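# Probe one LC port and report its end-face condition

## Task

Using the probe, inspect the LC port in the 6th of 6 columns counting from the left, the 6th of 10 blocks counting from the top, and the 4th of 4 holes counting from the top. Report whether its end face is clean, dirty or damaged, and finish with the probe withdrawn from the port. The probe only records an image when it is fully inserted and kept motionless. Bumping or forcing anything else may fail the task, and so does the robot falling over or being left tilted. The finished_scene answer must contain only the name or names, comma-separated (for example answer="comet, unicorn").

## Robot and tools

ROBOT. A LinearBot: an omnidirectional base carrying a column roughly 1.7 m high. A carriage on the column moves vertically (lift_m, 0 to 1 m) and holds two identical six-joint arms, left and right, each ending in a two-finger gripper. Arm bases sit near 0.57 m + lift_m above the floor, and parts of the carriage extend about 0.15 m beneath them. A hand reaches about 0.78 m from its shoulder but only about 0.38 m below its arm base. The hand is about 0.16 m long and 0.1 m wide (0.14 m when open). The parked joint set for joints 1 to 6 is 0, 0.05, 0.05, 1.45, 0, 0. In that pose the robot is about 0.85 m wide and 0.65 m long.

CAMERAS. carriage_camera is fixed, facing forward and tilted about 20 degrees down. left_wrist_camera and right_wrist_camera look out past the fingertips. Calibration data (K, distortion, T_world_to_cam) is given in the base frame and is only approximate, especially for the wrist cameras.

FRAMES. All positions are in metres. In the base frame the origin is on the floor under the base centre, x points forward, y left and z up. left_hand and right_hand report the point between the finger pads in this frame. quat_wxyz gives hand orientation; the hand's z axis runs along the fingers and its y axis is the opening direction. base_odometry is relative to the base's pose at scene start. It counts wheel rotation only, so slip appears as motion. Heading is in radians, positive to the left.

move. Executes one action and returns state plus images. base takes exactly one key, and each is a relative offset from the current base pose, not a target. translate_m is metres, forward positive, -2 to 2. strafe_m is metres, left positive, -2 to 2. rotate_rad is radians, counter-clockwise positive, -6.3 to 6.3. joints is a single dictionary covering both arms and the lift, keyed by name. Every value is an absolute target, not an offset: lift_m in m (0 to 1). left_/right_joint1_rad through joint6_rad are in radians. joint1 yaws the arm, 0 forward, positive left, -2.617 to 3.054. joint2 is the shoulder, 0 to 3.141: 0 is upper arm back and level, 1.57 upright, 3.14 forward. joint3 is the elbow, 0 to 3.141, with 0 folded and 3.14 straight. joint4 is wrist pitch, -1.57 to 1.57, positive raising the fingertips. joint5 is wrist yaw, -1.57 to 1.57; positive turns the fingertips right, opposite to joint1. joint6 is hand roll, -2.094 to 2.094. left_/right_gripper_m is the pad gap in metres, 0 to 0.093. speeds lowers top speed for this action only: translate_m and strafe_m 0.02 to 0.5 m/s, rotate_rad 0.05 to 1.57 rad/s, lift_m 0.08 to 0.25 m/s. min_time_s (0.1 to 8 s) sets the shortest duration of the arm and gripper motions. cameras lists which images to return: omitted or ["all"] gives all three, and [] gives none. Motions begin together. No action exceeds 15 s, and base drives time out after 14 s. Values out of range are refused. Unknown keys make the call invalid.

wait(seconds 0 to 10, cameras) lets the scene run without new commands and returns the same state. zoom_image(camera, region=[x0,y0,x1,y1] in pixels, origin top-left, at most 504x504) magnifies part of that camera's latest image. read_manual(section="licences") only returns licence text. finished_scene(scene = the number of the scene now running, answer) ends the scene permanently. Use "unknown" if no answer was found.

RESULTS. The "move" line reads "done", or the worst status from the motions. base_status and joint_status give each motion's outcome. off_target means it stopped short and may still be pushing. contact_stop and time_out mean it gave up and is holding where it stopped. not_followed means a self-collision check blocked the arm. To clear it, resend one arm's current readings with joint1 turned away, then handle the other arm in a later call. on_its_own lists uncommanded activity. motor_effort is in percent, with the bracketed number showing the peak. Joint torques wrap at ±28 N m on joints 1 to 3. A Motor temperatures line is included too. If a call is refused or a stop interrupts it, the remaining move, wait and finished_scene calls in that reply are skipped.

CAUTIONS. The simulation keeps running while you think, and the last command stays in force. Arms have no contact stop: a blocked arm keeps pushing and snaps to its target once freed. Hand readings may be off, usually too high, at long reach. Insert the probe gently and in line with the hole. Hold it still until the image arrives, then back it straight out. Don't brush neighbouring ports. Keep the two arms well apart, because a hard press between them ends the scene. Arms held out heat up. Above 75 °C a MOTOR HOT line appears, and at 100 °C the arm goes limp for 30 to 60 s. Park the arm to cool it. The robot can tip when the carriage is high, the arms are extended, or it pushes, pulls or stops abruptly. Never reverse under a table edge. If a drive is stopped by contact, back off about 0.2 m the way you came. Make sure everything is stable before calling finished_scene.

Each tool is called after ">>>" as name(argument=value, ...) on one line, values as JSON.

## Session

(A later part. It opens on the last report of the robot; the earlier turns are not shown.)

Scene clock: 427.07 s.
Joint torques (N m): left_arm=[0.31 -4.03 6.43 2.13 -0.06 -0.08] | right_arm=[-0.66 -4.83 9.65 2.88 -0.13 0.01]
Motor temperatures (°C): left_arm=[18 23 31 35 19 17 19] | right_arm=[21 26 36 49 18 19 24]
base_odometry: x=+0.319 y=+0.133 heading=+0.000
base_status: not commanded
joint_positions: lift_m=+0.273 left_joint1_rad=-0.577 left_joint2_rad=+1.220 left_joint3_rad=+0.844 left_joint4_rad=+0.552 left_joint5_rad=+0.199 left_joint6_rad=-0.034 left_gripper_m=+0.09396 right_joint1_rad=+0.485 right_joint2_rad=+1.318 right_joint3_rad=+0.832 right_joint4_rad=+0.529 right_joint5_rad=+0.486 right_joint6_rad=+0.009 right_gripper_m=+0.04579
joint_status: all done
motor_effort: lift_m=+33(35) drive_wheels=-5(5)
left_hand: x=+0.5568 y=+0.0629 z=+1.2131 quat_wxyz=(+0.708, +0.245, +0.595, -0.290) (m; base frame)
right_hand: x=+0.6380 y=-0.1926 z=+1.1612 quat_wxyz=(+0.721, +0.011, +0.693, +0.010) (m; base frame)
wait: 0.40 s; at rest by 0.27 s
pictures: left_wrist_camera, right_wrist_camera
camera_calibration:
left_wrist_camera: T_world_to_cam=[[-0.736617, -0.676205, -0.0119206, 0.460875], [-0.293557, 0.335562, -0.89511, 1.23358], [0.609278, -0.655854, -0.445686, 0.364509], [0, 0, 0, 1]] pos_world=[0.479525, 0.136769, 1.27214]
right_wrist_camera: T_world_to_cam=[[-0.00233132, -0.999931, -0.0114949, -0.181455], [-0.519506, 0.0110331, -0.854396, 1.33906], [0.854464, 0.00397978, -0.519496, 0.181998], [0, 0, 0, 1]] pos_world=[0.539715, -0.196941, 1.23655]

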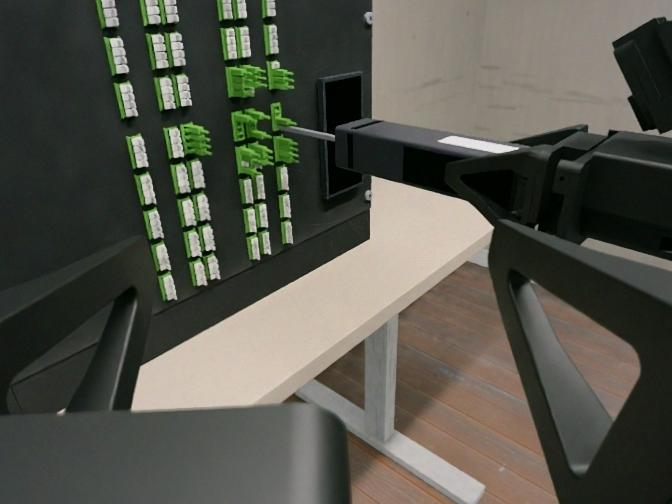

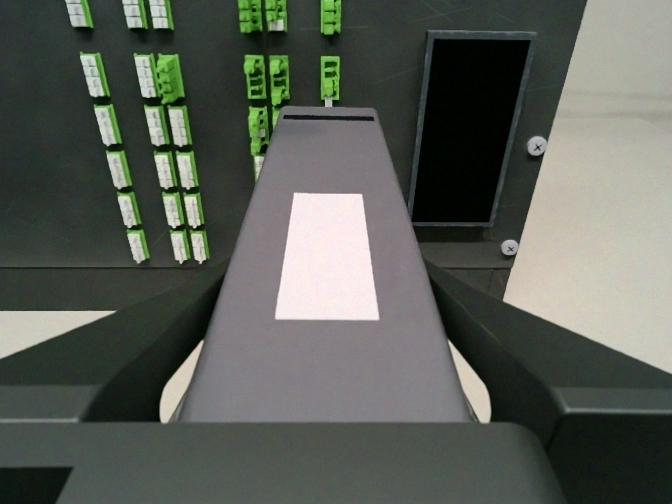

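>>> zoom_image(camera="left_wrist_camera", region=[266, 100, 296, 130])

>>> zoom_image(camera="left_wrist_camera", region=[270, 112, 290, 132])

Scaled by 16.800.

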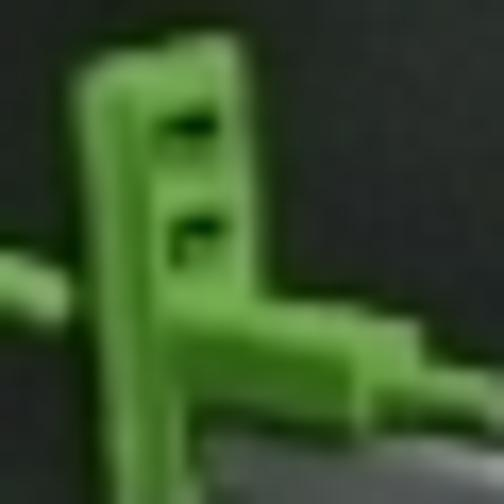

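Scaled by 25.200.

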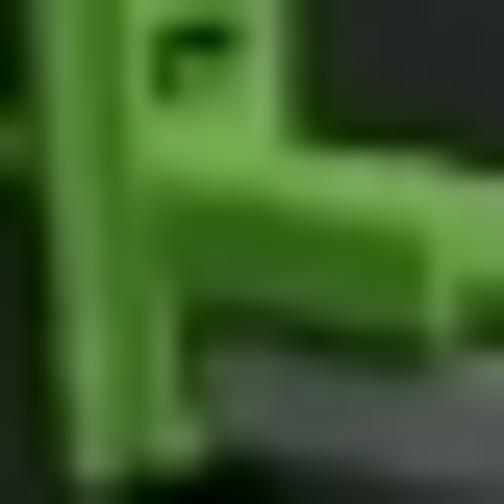

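>>> move(joints={"right_joint2_rad": 1.3182, "right_joint3_rad": 0.8854, "right_joint5_rad": 0.4990}, min_time_s=0.8, cameras=[])

>>> wait(seconds=0.5, cameras=["left_wrist_camera", "right_wrist_camera"])

>>> zoom_image(camera="right_wrist_camera", region=[308, 50, 348, 104])

>>> zoom_image(camera="right_wrist_camera", region=[316, 82, 338, 104])

>>> zoom_image(camera="left_wrist_camera", region=[260, 90, 350, 180])

>>> zoom_image(camera="left_wrist_camera", region=[270, 112, 290, 132])

Scene clock: 482.40 s.
Joint torques (N m): left_arm=[0.32 -4.01 6.43 2.13 -0.06 -0.08] | right_arm=[-0.65 -4.88 9.68 2.88 0.12 0.01]
Motor temperatures (°C): left_arm=[18 23 32 36 19 17 19] | right_arm=[21 27 37 50 18 19 25]
move: done
base_odometry: x=+0.319 y=+0.133 heading=+0.000
base_status: not commanded
joint_positions: lift_m=+0.273 left_joint1_rad=-0.577 left_joint2_rad=+1.220 left_joint3_rad=+0.844 left_joint4_rad=+0.552 left_joint5_rad=+0.199 left_joint6_rad=-0.034 left_gripper_m=+0.09396 right_joint1_rad=+0.485 right_joint2_rad=+1.323 right_joint3_rad=+0.838 right_joint4_rad=+0.529 right_joint5_rad=+0.487 right_joint6_rad=+0.009 right_gripper_m=+0.04579
joint_status: all done
motor_effort: lift_m=+35(35) drive_wheels=-5(5)
left_hand: x=+0.5568 y=+0.0629 z=+1.2131 quat_wxyz=(+0.708, +0.245, +0.595, -0.290) (m; base frame)
right_hand: x=+0.6393 y=-0.1921 z=+1.1614 quat_wxyz=(+0.721, +0.011, +0.693, +0.010) (m; base frame)
pictures: none
No camera images: "cameras" was empty.

Scene clock: 482.90 s.
Joint torques (N m): left_arm=[0.34 -4.03 6.42 2.13 -0.06 -0.08] | right_arm=[-0.68 -4.86 9.69 2.88 0.12 0.02]
Motor temperatures (°C): left_arm=[18 23 32 36 19 17 19] | right_arm=[21 27 37 50 18 19 25]
base_odometry: x=+0.319 y=+0.133 heading=+0.000
base_status: not commanded
joint_positions: lift_m=+0.273 left_joint1_rad=-0.577 left_joint2_rad=+1.220 left_joint3_rad=+0.844 left_joint4_rad=+0.552 left_joint5_rad=+0.199 left_joint6_rad=-0.034 left_gripper_m=+0.09396 right_joint1_rad=+0.485 right_joint2_rad=+1.323 right_joint3_rad=+0.838 right_joint4_rad=+0.529 right_joint5_rad=+0.487 right_joint6_rad=+0.009 right_gripper_m=+0.04579
joint_status: all done
motor_effort: lift_m=+32(35) drive_wheels=-5(5)
left_hand: x=+0.5568 y=+0.0629 z=+1.2131 quat_wxyz=(+0.708, +0.245, +0.595, -0.290) (m; base frame)
right_hand: x=+0.6393 y=-0.1921 z=+1.1614 quat_wxyz=(+0.721, +0.011, +0.693, +0.010) (m; base frame)
wait: 0.50 s; at rest by 0.27 s
pictures: left_wrist_camera, right_wrist_camera
camera_calibration:
left_wrist_camera: T_world_to_cam=[[-0.736617, -0.676205, -0.0119206, 0.460875], [-0.293557, 0.335562, -0.89511, 1.23358], [0.609278, -0.655854, -0.445686, 0.364509], [0, 0, 0, 1]] pos_world=[0.479525, 0.136769, 1.27214]
right_wrist_camera: T_world_to_cam=[[-0.00309051, -0.99993, -0.0113938, -0.180565], [-0.519803, 0.01134, -0.854211, 1.33989], [0.854281, 0.00328259, -0.519802, 0.18133], [0, 0, 0, 1]] pos_world=[0.541015, -0.196342, 1.23675]

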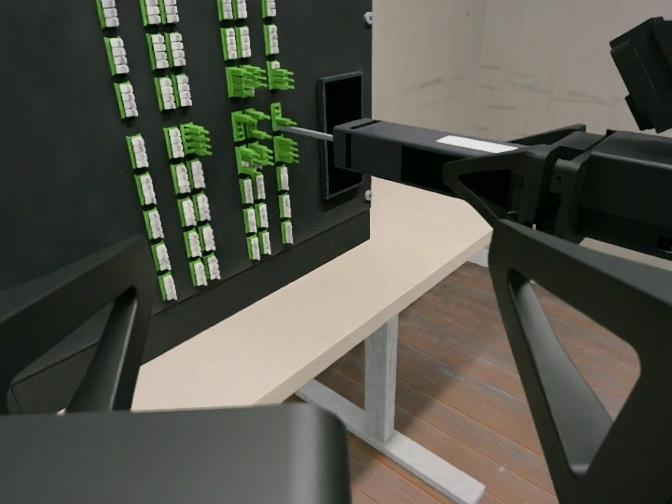

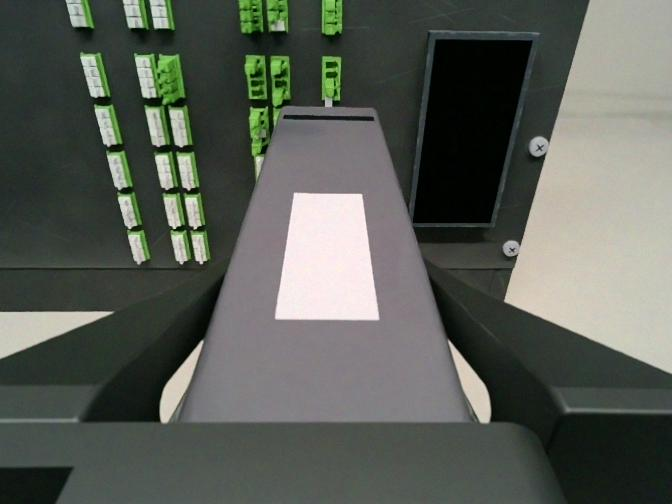

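Scaled by 9.333.

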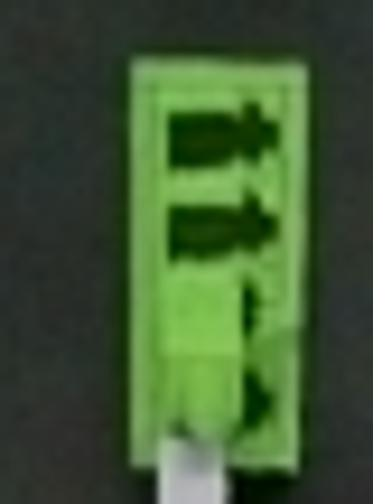

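Scaled by 22.909.

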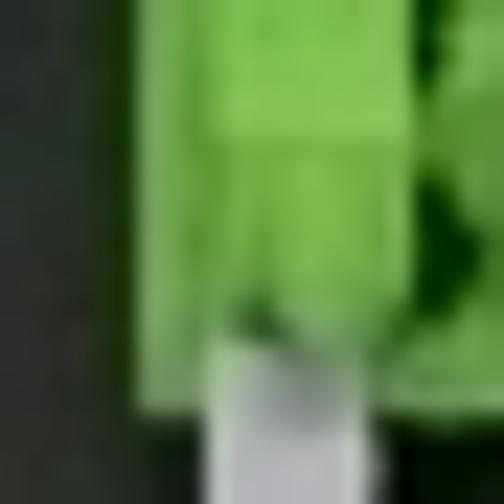

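Scaled by 5.600.

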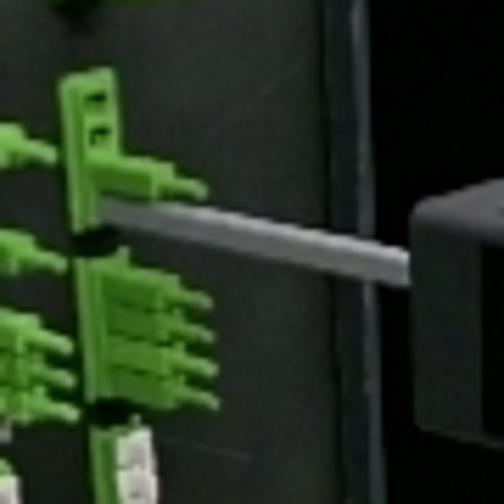

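Scaled by 25.200.

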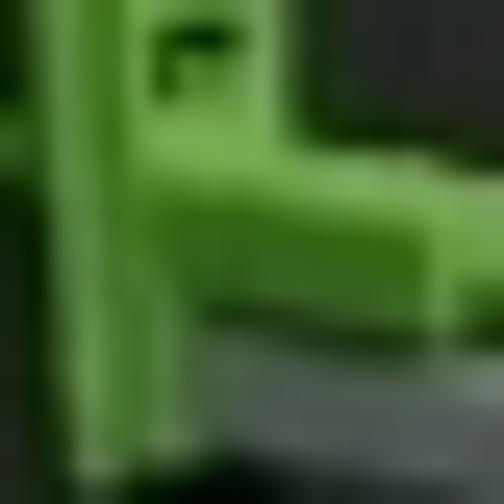

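>>> move(joints={"right_joint5_rad": 0.5009}, cameras=[])

>>> move(joints={"right_joint2_rad": 1.3273, "right_joint3_rad": 0.8938, "right_joint5_rad": 0.5035}, min_time_s=1.0, cameras=[])

>>> wait(seconds=0.5, cameras=["left_wrist_camera", "right_wrist_camera"])

>>> zoom_image(camera="right_wrist_camera", region=[308, 50, 348, 104])

>>> zoom_image(camera="right_wrist_camera", region=[316, 82, 338, 104])

>>> zoom_image(camera="left_wrist_camera", region=[270, 112, 290, 132])

Scene clock: 501.57 s.
Joint torques (N m): left_arm=[0.32 -4.03 6.42 2.13 -0.06 -0.08] | right_arm=[-0.66 -4.88 9.69 2.88 0.12 0.01]
Motor temperatures (°C): left_arm=[18 23 32 36 19 17 19] | right_arm=[21 27 38 51 18 19 25]
move: done
base_odometry: x=+0.319 y=+0.133 heading=+0.000
base_status: not commanded
joint_positions: lift_m=+0.273 left_joint1_rad=-0.577 left_joint2_rad=+1.220 left_joint3_rad=+0.844 left_joint4_rad=+0.552 left_joint5_rad=+0.199 left_joint6_rad=-0.034 left_gripper_m=+0.09396 right_joint1_rad=+0.485 right_joint2_rad=+1.323 right_joint3_rad=+0.838 right_joint4_rad=+0.529 right_joint5_rad=+0.489 right_joint6_rad=+0.009 right_gripper_m=+0.04579
joint_status: all done
motor_effort: lift_m=+32(36) drive_wheels=-5(5)
left_hand: x=+0.5568 y=+0.0629 z=+1.2131 quat_wxyz=(+0.708, +0.245, +0.595, -0.290) (m; base frame)
right_hand: x=+0.6393 y=-0.1924 z=+1.1614 quat_wxyz=(+0.721, +0.012, +0.693, +0.009) (m; base frame)
pictures: none
No camera images: "cameras" was empty.

Scene clock: 502.87 s.
Joint torques (N m): left_arm=[0.32 -4.03 6.43 2.13 -0.06 -0.08] | right_arm=[-0.65 -4.96 9.66 2.88 0.12 0.01]
Motor temperatures (°C): left_arm=[18 23 32 36 19 17 19] | right_arm=[21 27 38 51 18 19 25]
move: done
base_odometry: x=+0.319 y=+0.133 heading=+0.000
base_status: not commanded
joint_positions: lift_m=+0.273 left_joint1_rad=-0.577 left_joint2_rad=+1.220 left_joint3_rad=+0.844 left_joint4_rad=+0.552 left_joint5_rad=+0.199 left_joint6_rad=-0.034 left_gripper_m=+0.09396 right_joint1_rad=+0.485 right_joint2_rad=+1.333 right_joint3_rad=+0.846 right_joint4_rad=+0.529 right_joint5_rad=+0.492 right_joint6_rad=+0.009 right_gripper_m=+0.04579
joint_status: all done
motor_effort: lift_m=+34(35) drive_wheels=-5(5)
left_hand: x=+0.5568 y=+0.0629 z=+1.2131 quat_wxyz=(+0.708, +0.245, +0.595, -0.290) (m; base frame)
right_hand: x=+0.6414 y=-0.1918 z=+1.1615 quat_wxyz=(+0.720, +0.013, +0.694, +0.008) (m; base frame)
pictures: none
No camera images: "cameras" was empty.

Scene clock: 503.37 s.
Joint torques (N m): left_arm=[0.34 -4.03 6.42 2.13 -0.06 -0.08] | right_arm=[-0.66 -4.96 9.69 2.88 0.12 0.02]
Motor temperatures (°C): left_arm=[18 23 32 36 19 17 19] | right_arm=[21 27 38 51 18 19 25]
base_odometry: x=+0.319 y=+0.133 heading=+0.000
base_status: not commanded
joint_positions: lift_m=+0.273 left_joint1_rad=-0.577 left_joint2_rad=+1.220 left_joint3_rad=+0.844 left_joint4_rad=+0.552 left_joint5_rad=+0.199 left_joint6_rad=-0.034 left_gripper_m=+0.09396 right_joint1_rad=+0.485 right_joint2_rad=+1.333 right_joint3_rad=+0.846 right_joint4_rad=+0.529 right_joint5_rad=+0.492 right_joint6_rad=+0.009 right_gripper_m=+0.04579
joint_status: all done
motor_effort: lift_m=+34(35) drive_wheels=-5(5)
left_hand: x=+0.5568 y=+0.0629 z=+1.2131 quat_wxyz=(+0.708, +0.245, +0.595, -0.290) (m; base frame)
right_hand: x=+0.6414 y=-0.1918 z=+1.1615 quat_wxyz=(+0.720, +0.013, +0.694, +0.008) (m; base frame)
wait: 0.50 s; at rest by 0.27 s
pictures: left_wrist_camera, right_wrist_camera
camera_calibration:
left_wrist_camera: T_world_to_cam=[[-0.736617, -0.676205, -0.0119206, 0.460875], [-0.293557, 0.335562, -0.89511, 1.23358], [0.609278, -0.655854, -0.445686, 0.364509], [0, 0, 0, 1]] pos_world=[0.479525, 0.136769, 1.27214]
right_wrist_camera: T_world_to_cam=[[-0.00809411, -0.999907, -0.0109732, -0.177561], [-0.520646, 0.0135829, -0.853665, 1.34141], [0.853734, -0.0011965, -0.520708, 0.180101], [0, 0, 0, 1]] pos_world=[0.543205, -0.19555, 1.23695]

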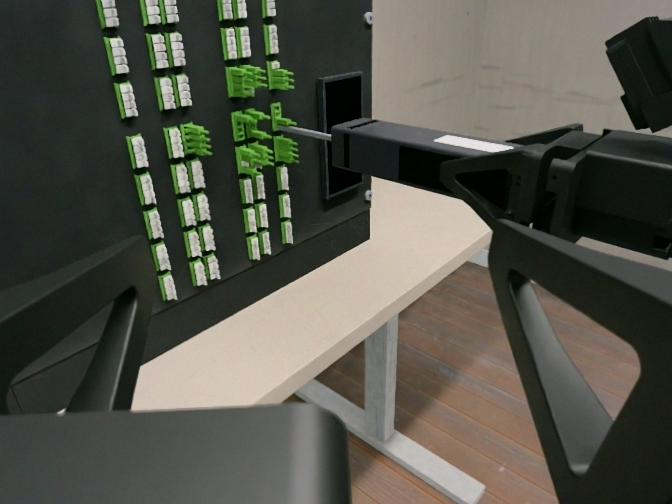

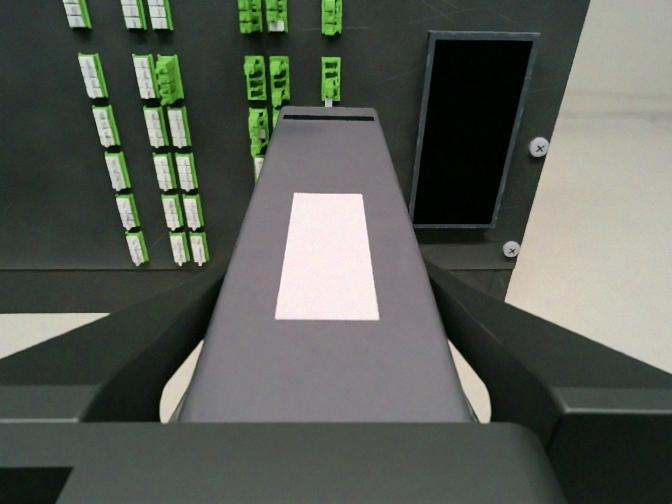

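Scaled by 9.333.

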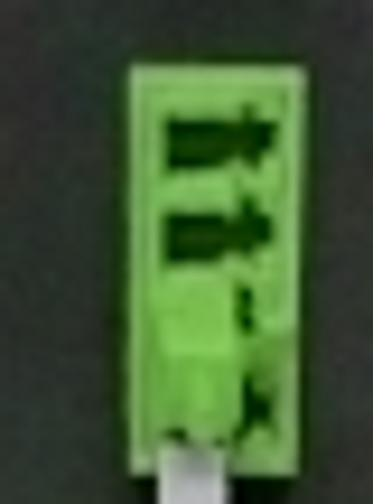

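Scaled by 22.909.

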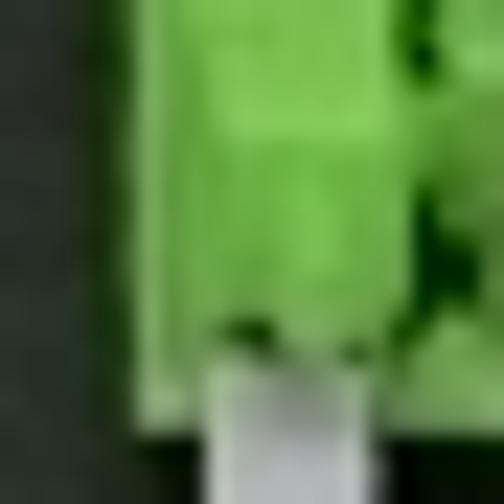

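Scaled by 25.200.

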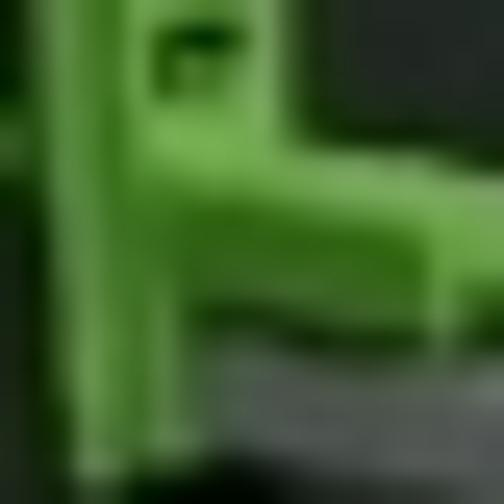

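>>> move(joints={"right_joint2_rad": 1.3387, "right_joint3_rad": 0.9043, "right_joint5_rad": 0.5077}, min_time_s=1.5, cameras=["right_wrist_camera", "left_wrist_camera"])

>>> wait(seconds=0.5, cameras=["right_wrist_camera", "left_wrist_camera"])

>>> zoom_image(camera="right_wrist_camera", region=[306, 72, 350, 116])

>>> zoom_image(camera="left_wrist_camera", region=[260, 102, 300, 142])

Scene clock: 520.73 s.
Joint torques (N m): left_arm=[0.32 -4.03 6.43 2.13 -0.06 -0.08] | right_arm=[-0.68 -5.07 9.68 2.88 0.12 0.02]
Motor temperatures (°C): left_arm=[18 23 32 36 19 17 19] | right_arm=[21 27 41 51 18 19 25]
move: done
base_odometry: x=+0.319 y=+0.133 heading=+0.000
base_status: not commanded
joint_positions: lift_m=+0.273 left_joint1_rad=-0.577 left_joint2_rad=+1.220 left_joint3_rad=+0.844 left_joint4_rad=+0.552 left_joint5_rad=+0.199 left_joint6_rad=-0.034 left_gripper_m=+0.09396 right_joint1_rad=+0.485 right_joint2_rad=+1.344 right_joint3_rad=+0.857 right_joint4_rad=+0.529 right_joint5_rad=+0.496 right_joint6_rad=+0.009 right_gripper_m=+0.04579
joint_status: all done
motor_effort: lift_m=+36(36) drive_wheels=-5(5)
left_hand: x=+0.5568 y=+0.0629 z=+1.2131 quat_wxyz=(+0.708, +0.245, +0.595, -0.290) (m; base frame)
right_hand: x=+0.6439 y=-0.1911 z=+1.1619 quat_wxyz=(+0.720, +0.014, +0.694, +0.007) (m; base frame)
pictures: left_wrist_camera, right_wrist_camera
camera_calibration:
left_wrist_camera: T_world_to_cam=[[-0.736617, -0.676205, -0.0119206, 0.460875], [-0.293557, 0.335562, -0.89511, 1.23358], [0.609278, -0.655854, -0.445686, 0.364509], [0, 0, 0, 1]] pos_world=[0.479525, 0.136769, 1.27214]
right_wrist_camera: T_world_to_cam=[[-0.0115128, -0.999873, -0.0110278, -0.174602], [-0.521001, 0.0154114, -0.853417, 1.34337], [0.853478, -0.00407967, -0.521112, 0.178314], [0, 0, 0, 1]] pos_world=[0.545698, -0.194556, 1.23745]

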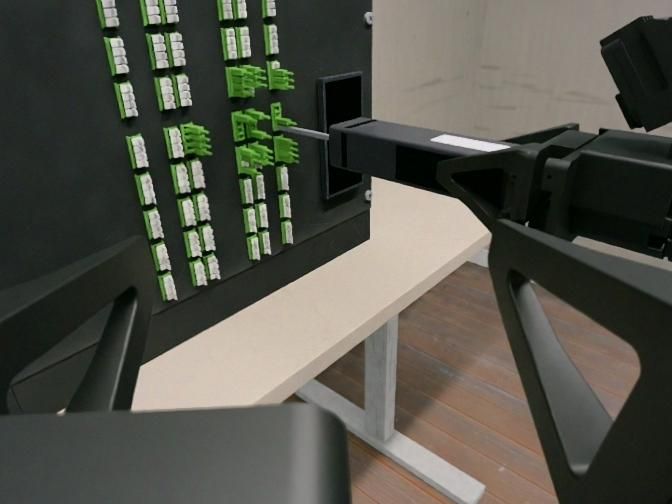

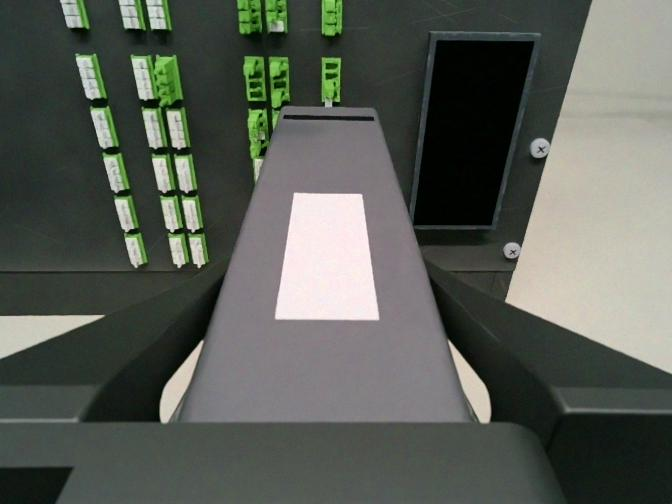

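Scene clock: 521.23 s.
Joint torques (N m): left_arm=[0.31 -4.03 6.43 2.13 -0.06 -0.08] | right_arm=[-0.66 -5.08 9.68 2.88 0.13 0.02]
Motor temperatures (°C): left_arm=[18 23 32 36 19 17 19] | right_arm=[21 27 41 51 18 19 25]
base_odometry: x=+0.319 y=+0.133 heading=+0.000
base_status: not commanded
joint_positions: lift_m=+0.273 left_joint1_rad=-0.577 left_joint2_rad=+1.220 left_joint3_rad=+0.844 left_joint4_rad=+0.552 left_joint5_rad=+0.199 left_joint6_rad=-0.034 left_gripper_m=+0.09396 right_joint1_rad=+0.485 right_joint2_rad=+1.344 right_joint3_rad=+0.857 right_joint4_rad=+0.529 right_joint5_rad=+0.496 right_joint6_rad=+0.009 right_gripper_m=+0.04579
joint_status: all done
motor_effort: lift_m=+36(36) drive_wheels=-5(5)
left_hand: x=+0.5568 y=+0.0629 z=+1.2131 quat_wxyz=(+0.708, +0.245, +0.595, -0.290) (m; base frame)
right_hand: x=+0.6439 y=-0.1911 z=+1.1619 quat_wxyz=(+0.720, +0.014, +0.694, +0.007) (m; base frame)
wait: 0.50 s; at rest by 0.27 s
pictures: left_wrist_camera, right_wrist_camera
camera_calibration:
left_wrist_camera: T_world_to_cam=[[-0.736617, -0.676205, -0.0119206, 0.460875], [-0.293557, 0.335562, -0.89511, 1.23358], [0.609278, -0.655854, -0.445686, 0.364509], [0, 0, 0, 1]] pos_world=[0.479525, 0.136769, 1.27214]
right_wrist_camera: T_world_to_cam=[[-0.0115128, -0.999873, -0.0110278, -0.174602], [-0.521001, 0.0154114, -0.853417, 1.34337], [0.853478, -0.00407967, -0.521112, 0.178314], [0, 0, 0, 1]] pos_world=[0.545698, -0.194556, 1.23745]

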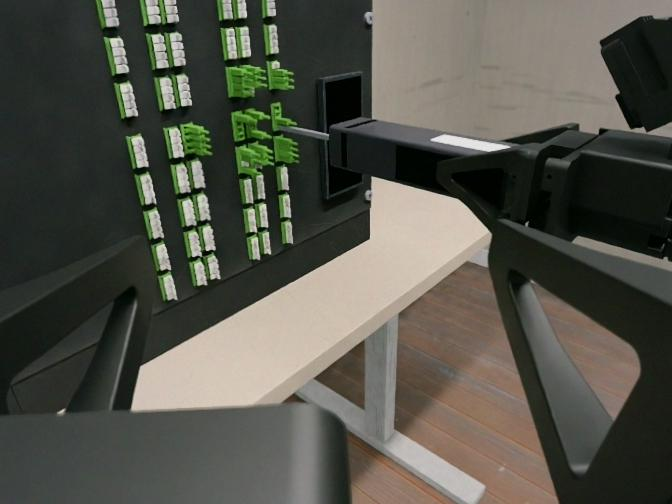

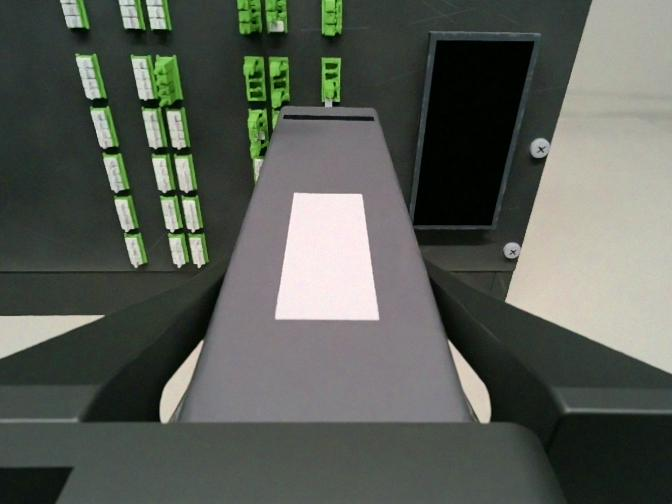

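Scaled by 11.455.

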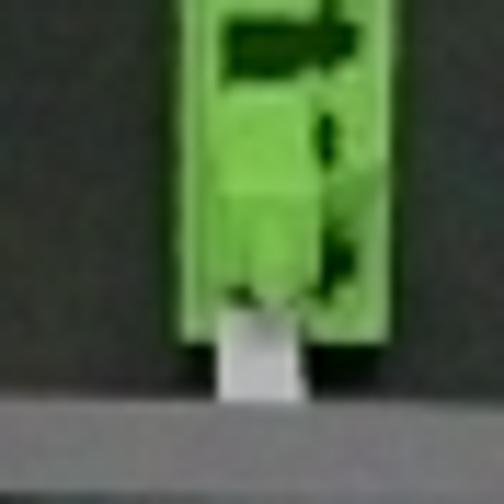

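Scaled by 12.600.

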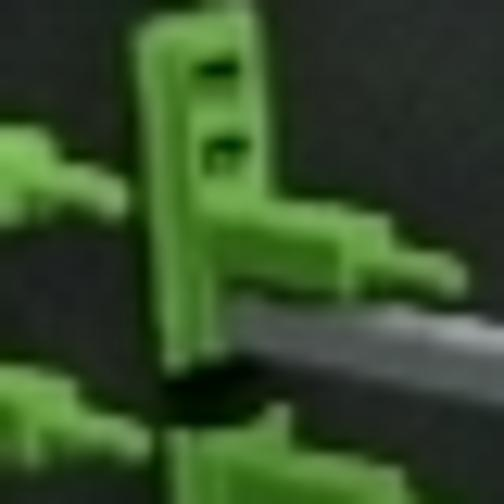

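>>> move(joints={"right_joint2_rad": 1.3524, "right_joint3_rad": 0.9169, "right_joint5_rad": 0.5127}, min_time_s=1.5, cameras=[])

>>> wait(seconds=0.5, cameras=["right_wrist_camera", "left_wrist_camera"])

>>> zoom_image(camera="right_wrist_camera", region=[306, 72, 350, 116])

>>> zoom_image(camera="left_wrist_camera", region=[260, 102, 300, 142])

Scene clock: 534.63 s.
Joint torques (N m): left_arm=[0.31 -4.03 6.43 2.13 -0.06 -0.08] | right_arm=[-0.66 -5.01 9.76 2.88 0.07 0.01]
Motor temperatures (°C): left_arm=[18 23 32 36 19 17 19] | right_arm=[21 27 42 51 18 19 25]
move: done
base_odometry: x=+0.319 y=+0.133 heading=+0.000
base_status: not commanded
joint_positions: lift_m=+0.273 left_joint1_rad=-0.577 left_joint2_rad=+1.220 left_joint3_rad=+0.844 left_joint4_rad=+0.552 left_joint5_rad=+0.199 left_joint6_rad=-0.034 left_gripper_m=+0.09396 right_joint1_rad=+0.485 right_joint2_rad=+1.356 right_joint3_rad=+0.868 right_joint4_rad=+0.529 right_joint5_rad=+0.506 right_joint6_rad=+0.009 right_gripper_m=+0.04579
joint_status: all done
motor_effort: lift_m=+35(35) drive_wheels=-5(5)
left_hand: x=+0.5568 y=+0.0629 z=+1.2131 quat_wxyz=(+0.708, +0.245, +0.595, -0.290) (m; base frame)
right_hand: x=+0.6466 y=-0.1915 z=+1.1621 quat_wxyz=(+0.720, +0.018, +0.694, +0.003) (m; base frame)
pictures: none
No camera images: "cameras" was empty.

Scene clock: 535.13 s.
Joint torques (N m): left_arm=[0.32 -4.03 6.42 2.13 -0.06 -0.08] | right_arm=[-0.66 -5.01 9.77 2.88 0.07 0.02]
Motor temperatures (°C): left_arm=[18 23 32 36 19 17 19] | right_arm=[21 27 42 51 18 19 25]
base_odometry: x=+0.319 y=+0.133 heading=+0.000
base_status: not commanded
joint_positions: lift_m=+0.273 left_joint1_rad=-0.577 left_joint2_rad=+1.220 left_joint3_rad=+0.844 left_joint4_rad=+0.552 left_joint5_rad=+0.199 left_joint6_rad=-0.034 left_gripper_m=+0.09396 right_joint1_rad=+0.485 right_joint2_rad=+1.356 right_joint3_rad=+0.868 right_joint4_rad=+0.529 right_joint5_rad=+0.506 right_joint6_rad=+0.009 right_gripper_m=+0.04579
joint_status: all done
motor_effort: lift_m=+33(35) drive_wheels=-5(5)
left_hand: x=+0.5568 y=+0.0629 z=+1.2131 quat_wxyz=(+0.708, +0.245, +0.595, -0.290) (m; base frame)
right_hand: x=+0.6466 y=-0.1915 z=+1.1621 quat_wxyz=(+0.720, +0.018, +0.694, +0.003) (m; base frame)
wait: 0.50 s; at rest by 0.27 s
pictures: left_wrist_camera, right_wrist_camera
camera_calibration:
left_wrist_camera: T_world_to_cam=[[-0.736617, -0.676205, -0.0119206, 0.460875], [-0.293557, 0.335562, -0.89511, 1.23358], [0.609278, -0.655854, -0.445686, 0.364509], [0, 0, 0, 1]] pos_world=[0.479525, 0.136769, 1.27214]
right_wrist_camera: T_world_to_cam=[[-0.0222287, -0.999695, -0.0107829, -0.168278], [-0.521804, 0.0208011, -0.852812, 1.34571], [0.852776, -0.0133303, -0.522107, 0.175874], [0, 0, 0, 1]] pos_world=[0.548473, -0.193874, 1.23764]

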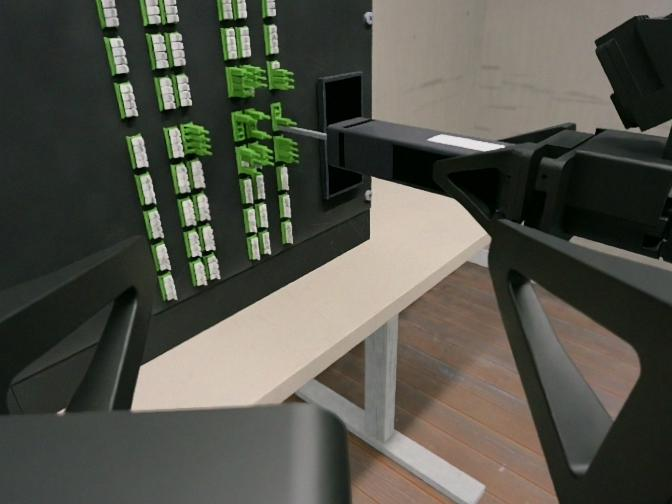

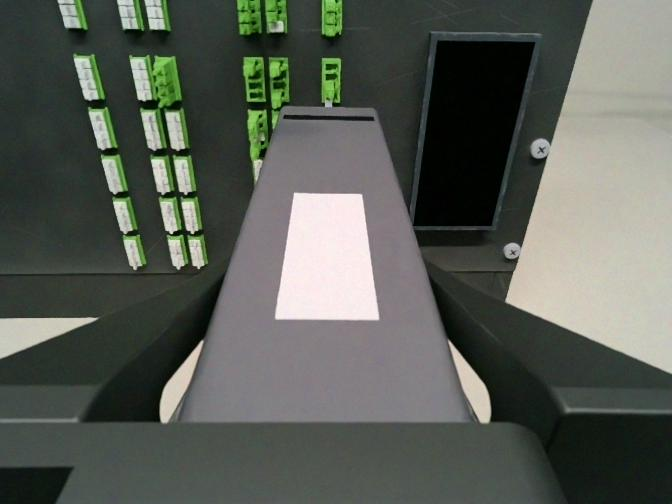

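Scaled by 11.455.

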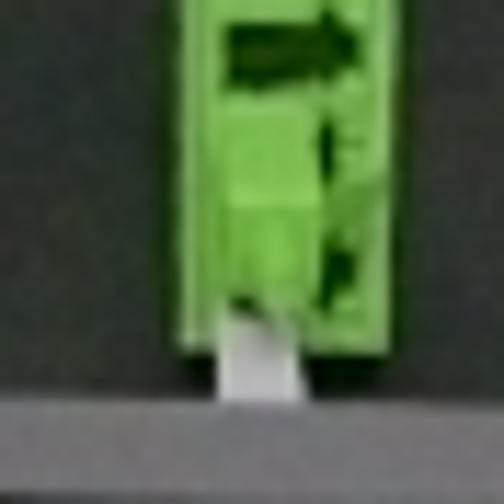

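Scaled by 12.600.

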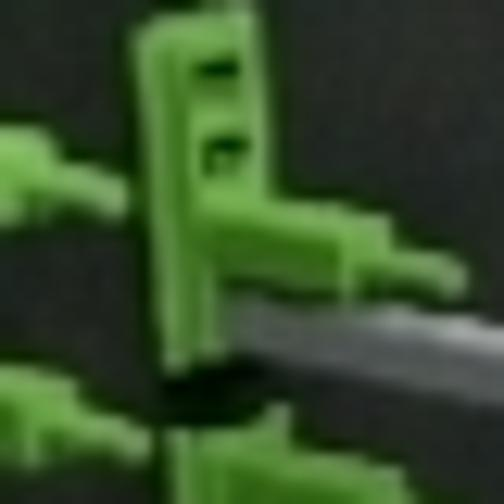

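>>> move(joints={"right_joint2_rad": 1.3661, "right_joint3_rad": 0.9295, "right_joint5_rad": 0.5210}, min_time_s=1.5, cameras=[])

>>> wait(seconds=0.5, cameras=["right_wrist_camera", "left_wrist_camera"])

>>> zoom_image(camera="right_wrist_camera", region=[306, 72, 350, 116])

>>> zoom_image(camera="left_wrist_camera", region=[260, 102, 300, 142])

Scene clock: 570.50 s.
Joint torques (N m): left_arm=[0.31 -4.01 6.43 2.13 -0.06 -0.08] | right_arm=[-0.68 -4.08 10.51 2.88 0.12 0.02]
Motor temperatures (°C): left_arm=[18 23 33 37 19 17 19] | right_arm=[21 27 43 51 18 19 25]
move: done
base_odometry: x=+0.319 y=+0.133 heading=+0.000
base_status: not commanded
joint_positions: lift_m=+0.273 left_joint1_rad=-0.577 left_joint2_rad=+1.220 left_joint3_rad=+0.844 left_joint4_rad=+0.552 left_joint5_rad=+0.199 left_joint6_rad=-0.034 left_gripper_m=+0.09396 right_joint1_rad=+0.485 right_joint2_rad=+1.359 right_joint3_rad=+0.871 right_joint4_rad=+0.529 right_joint5_rad=+0.509 right_joint6_rad=+0.009 right_gripper_m=+0.04579
joint_status: all done
motor_effort: lift_m=+34(36) drive_wheels=-5(5)
left_hand: x=+0.5568 y=+0.0629 z=+1.2131 quat_wxyz=(+0.708, +0.245, +0.595, -0.290) (m; base frame)
right_hand: x=+0.6473 y=-0.1916 z=+1.1623 quat_wxyz=(+0.720, +0.019, +0.694, +0.002) (m; base frame)
pictures: none
No camera images: "cameras" was empty.

Scene clock: 571.00 s.
Joint torques (N m): left_arm=[0.32 -4.03 6.42 2.13 -0.07 -0.08] | right_arm=[-0.66 -4.1 10.51 2.88 0.12 0.02]
Motor temperatures (°C): left_arm=[18 23 33 37 19 17 19] | right_arm=[21 27 43 51 18 19 25]
base_odometry: x=+0.319 y=+0.133 heading=+0.000
base_status: not commanded
joint_positions: lift_m=+0.273 left_joint1_rad=-0.577 left_joint2_rad=+1.220 left_joint3_rad=+0.844 left_joint4_rad=+0.552 left_joint5_rad=+0.199 left_joint6_rad=-0.034 left_gripper_m=+0.09396 right_joint1_rad=+0.485 right_joint2_rad=+1.359 right_joint3_rad=+0.871 right_joint4_rad=+0.529 right_joint5_rad=+0.509 right_joint6_rad=+0.009 right_gripper_m=+0.04579
joint_status: all done
motor_effort: lift_m=+34(36) drive_wheels=-5(5)
left_hand: x=+0.5568 y=+0.0629 z=+1.2131 quat_wxyz=(+0.708, +0.245, +0.595, -0.290) (m; base frame)
right_hand: x=+0.6473 y=-0.1916 z=+1.1623 quat_wxyz=(+0.720, +0.019, +0.694, +0.002) (m; base frame)
wait: 0.50 s; at rest by 0.27 s
pictures: left_wrist_camera, right_wrist_camera
camera_calibration:
left_wrist_camera: T_world_to_cam=[[-0.736617, -0.676205, -0.0119206, 0.460875], [-0.293557, 0.335562, -0.89511, 1.23358], [0.609278, -0.655854, -0.445686, 0.364509], [0, 0, 0, 1]] pos_world=[0.479525, 0.136769, 1.27214]
right_wrist_camera: T_world_to_cam=[[-0.025248, -0.999621, -0.0109549, -0.16618], [-0.521819, 0.0225253, -0.852759, 1.3466], [0.852682, -0.015814, -0.52219, 0.175115], [0, 0, 0, 1]] pos_world=[0.549166, -0.19368, 1.23794]

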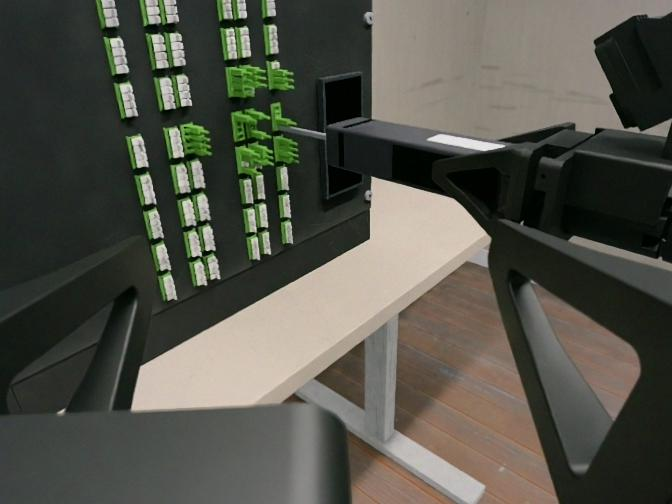

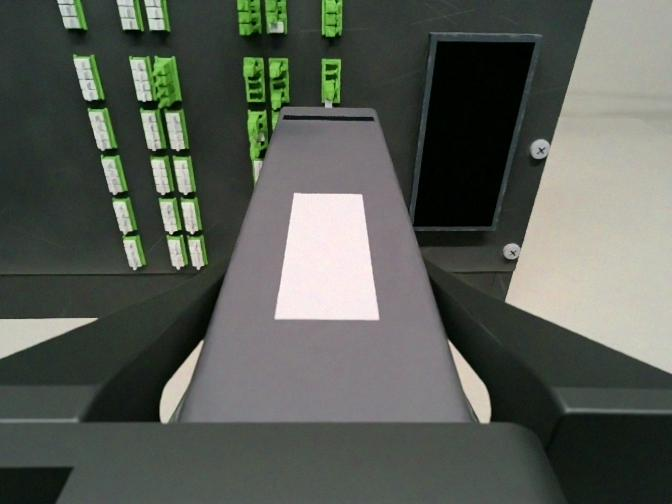

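Scaled by 11.455.

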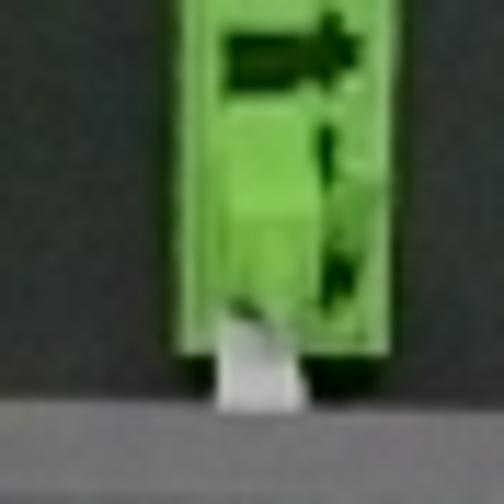

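Scaled by 12.600.

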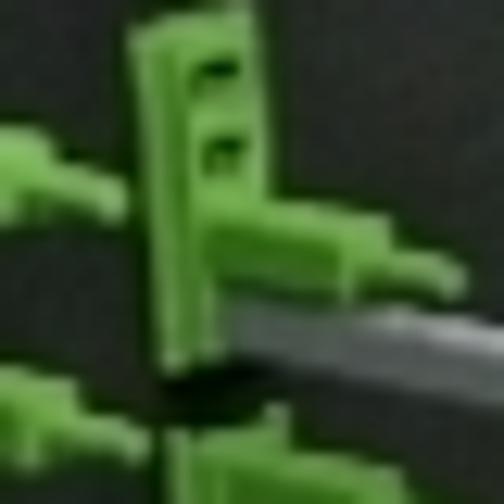

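>>> zoom_image(camera="left_wrist_camera", region=[272, 114, 332, 144])

>>> zoom_image(camera="left_wrist_camera", region=[272, 112, 302, 134])

>>> zoom_image(camera="right_wrist_camera", region=[316, 84, 342, 110])

Scaled by 8.400.

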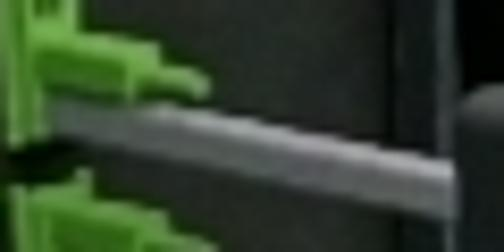

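Scaled by 16.800.

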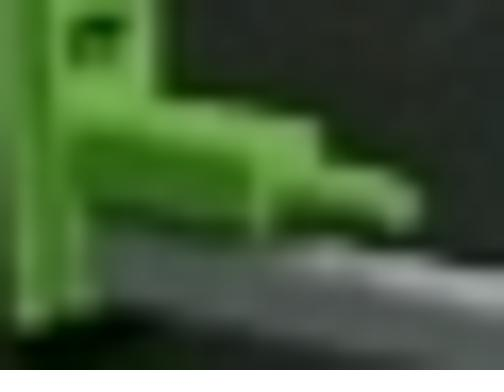

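Scaled by 19.385.

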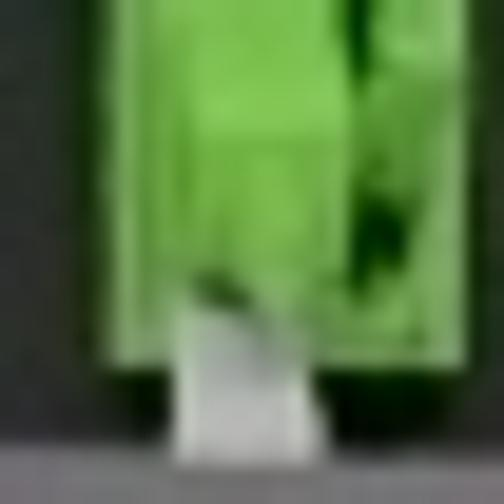

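>>> zoom_image(camera="right_wrist_camera", region=[420, 20, 560, 125])

>>> zoom_image(camera="right_wrist_camera", region=[0, 255, 60, 300])

>>> zoom_image(camera="right_wrist_camera", region=[460, 235, 520, 280])

Scaled by 3.600.

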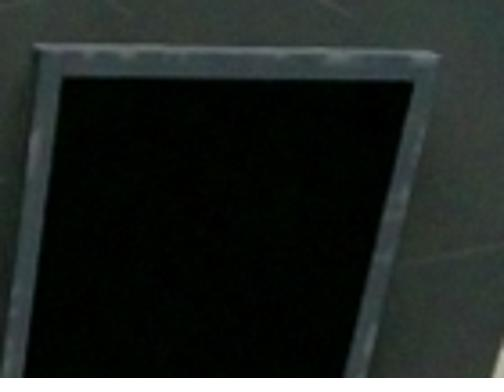

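Scaled by 8.400.

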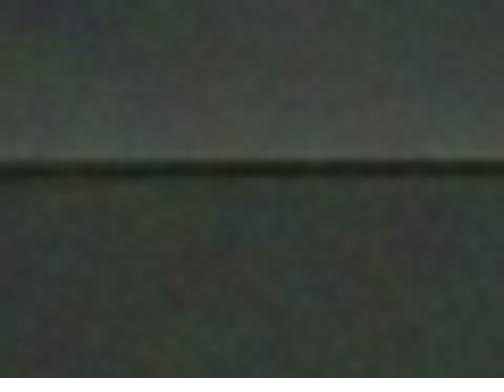

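Scaled by 8.400.

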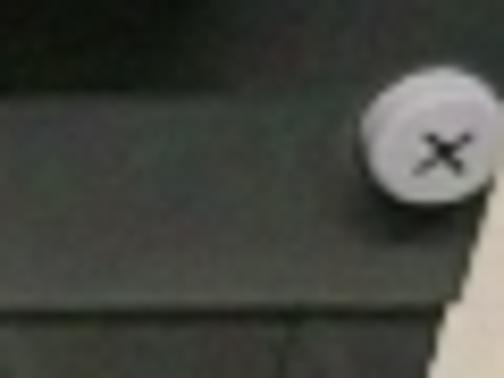

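>>> zoom_image(camera="right_wrist_camera", region=[160, 260, 200, 290])

>>> zoom_image(camera="right_wrist_camera", region=[430, 257, 470, 287])

>>> zoom_image(camera="right_wrist_camera", region=[475, 257, 515, 287])

>>> zoom_image(camera="right_wrist_camera", region=[0, 260, 40, 290])

Scaled by 12.600.

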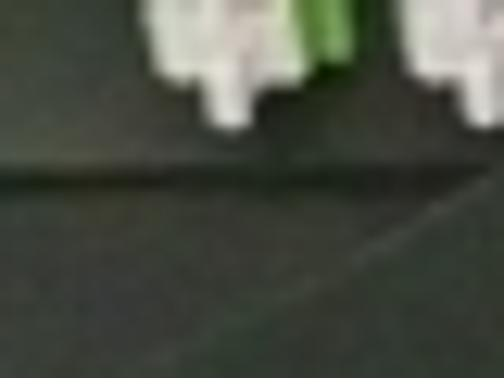

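Scaled by 12.600.

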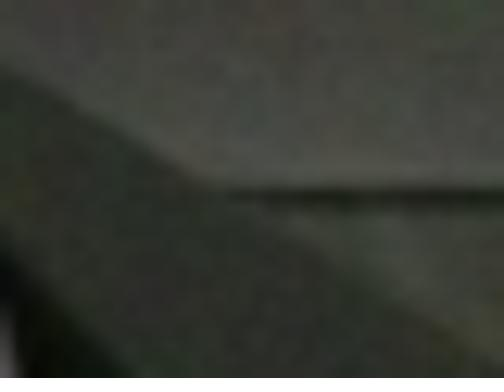

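Scaled by 12.600.

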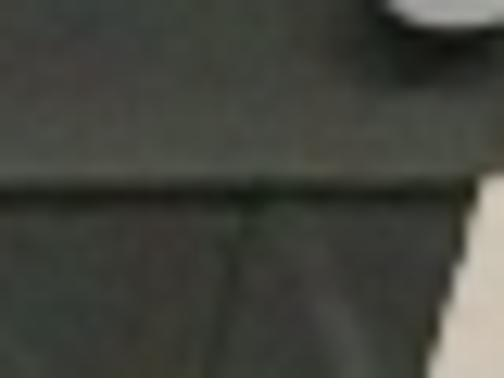

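Scaled by 12.600.

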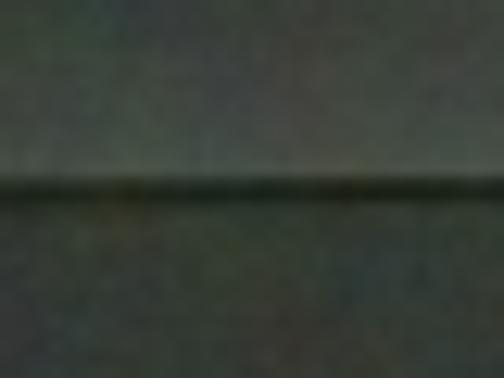

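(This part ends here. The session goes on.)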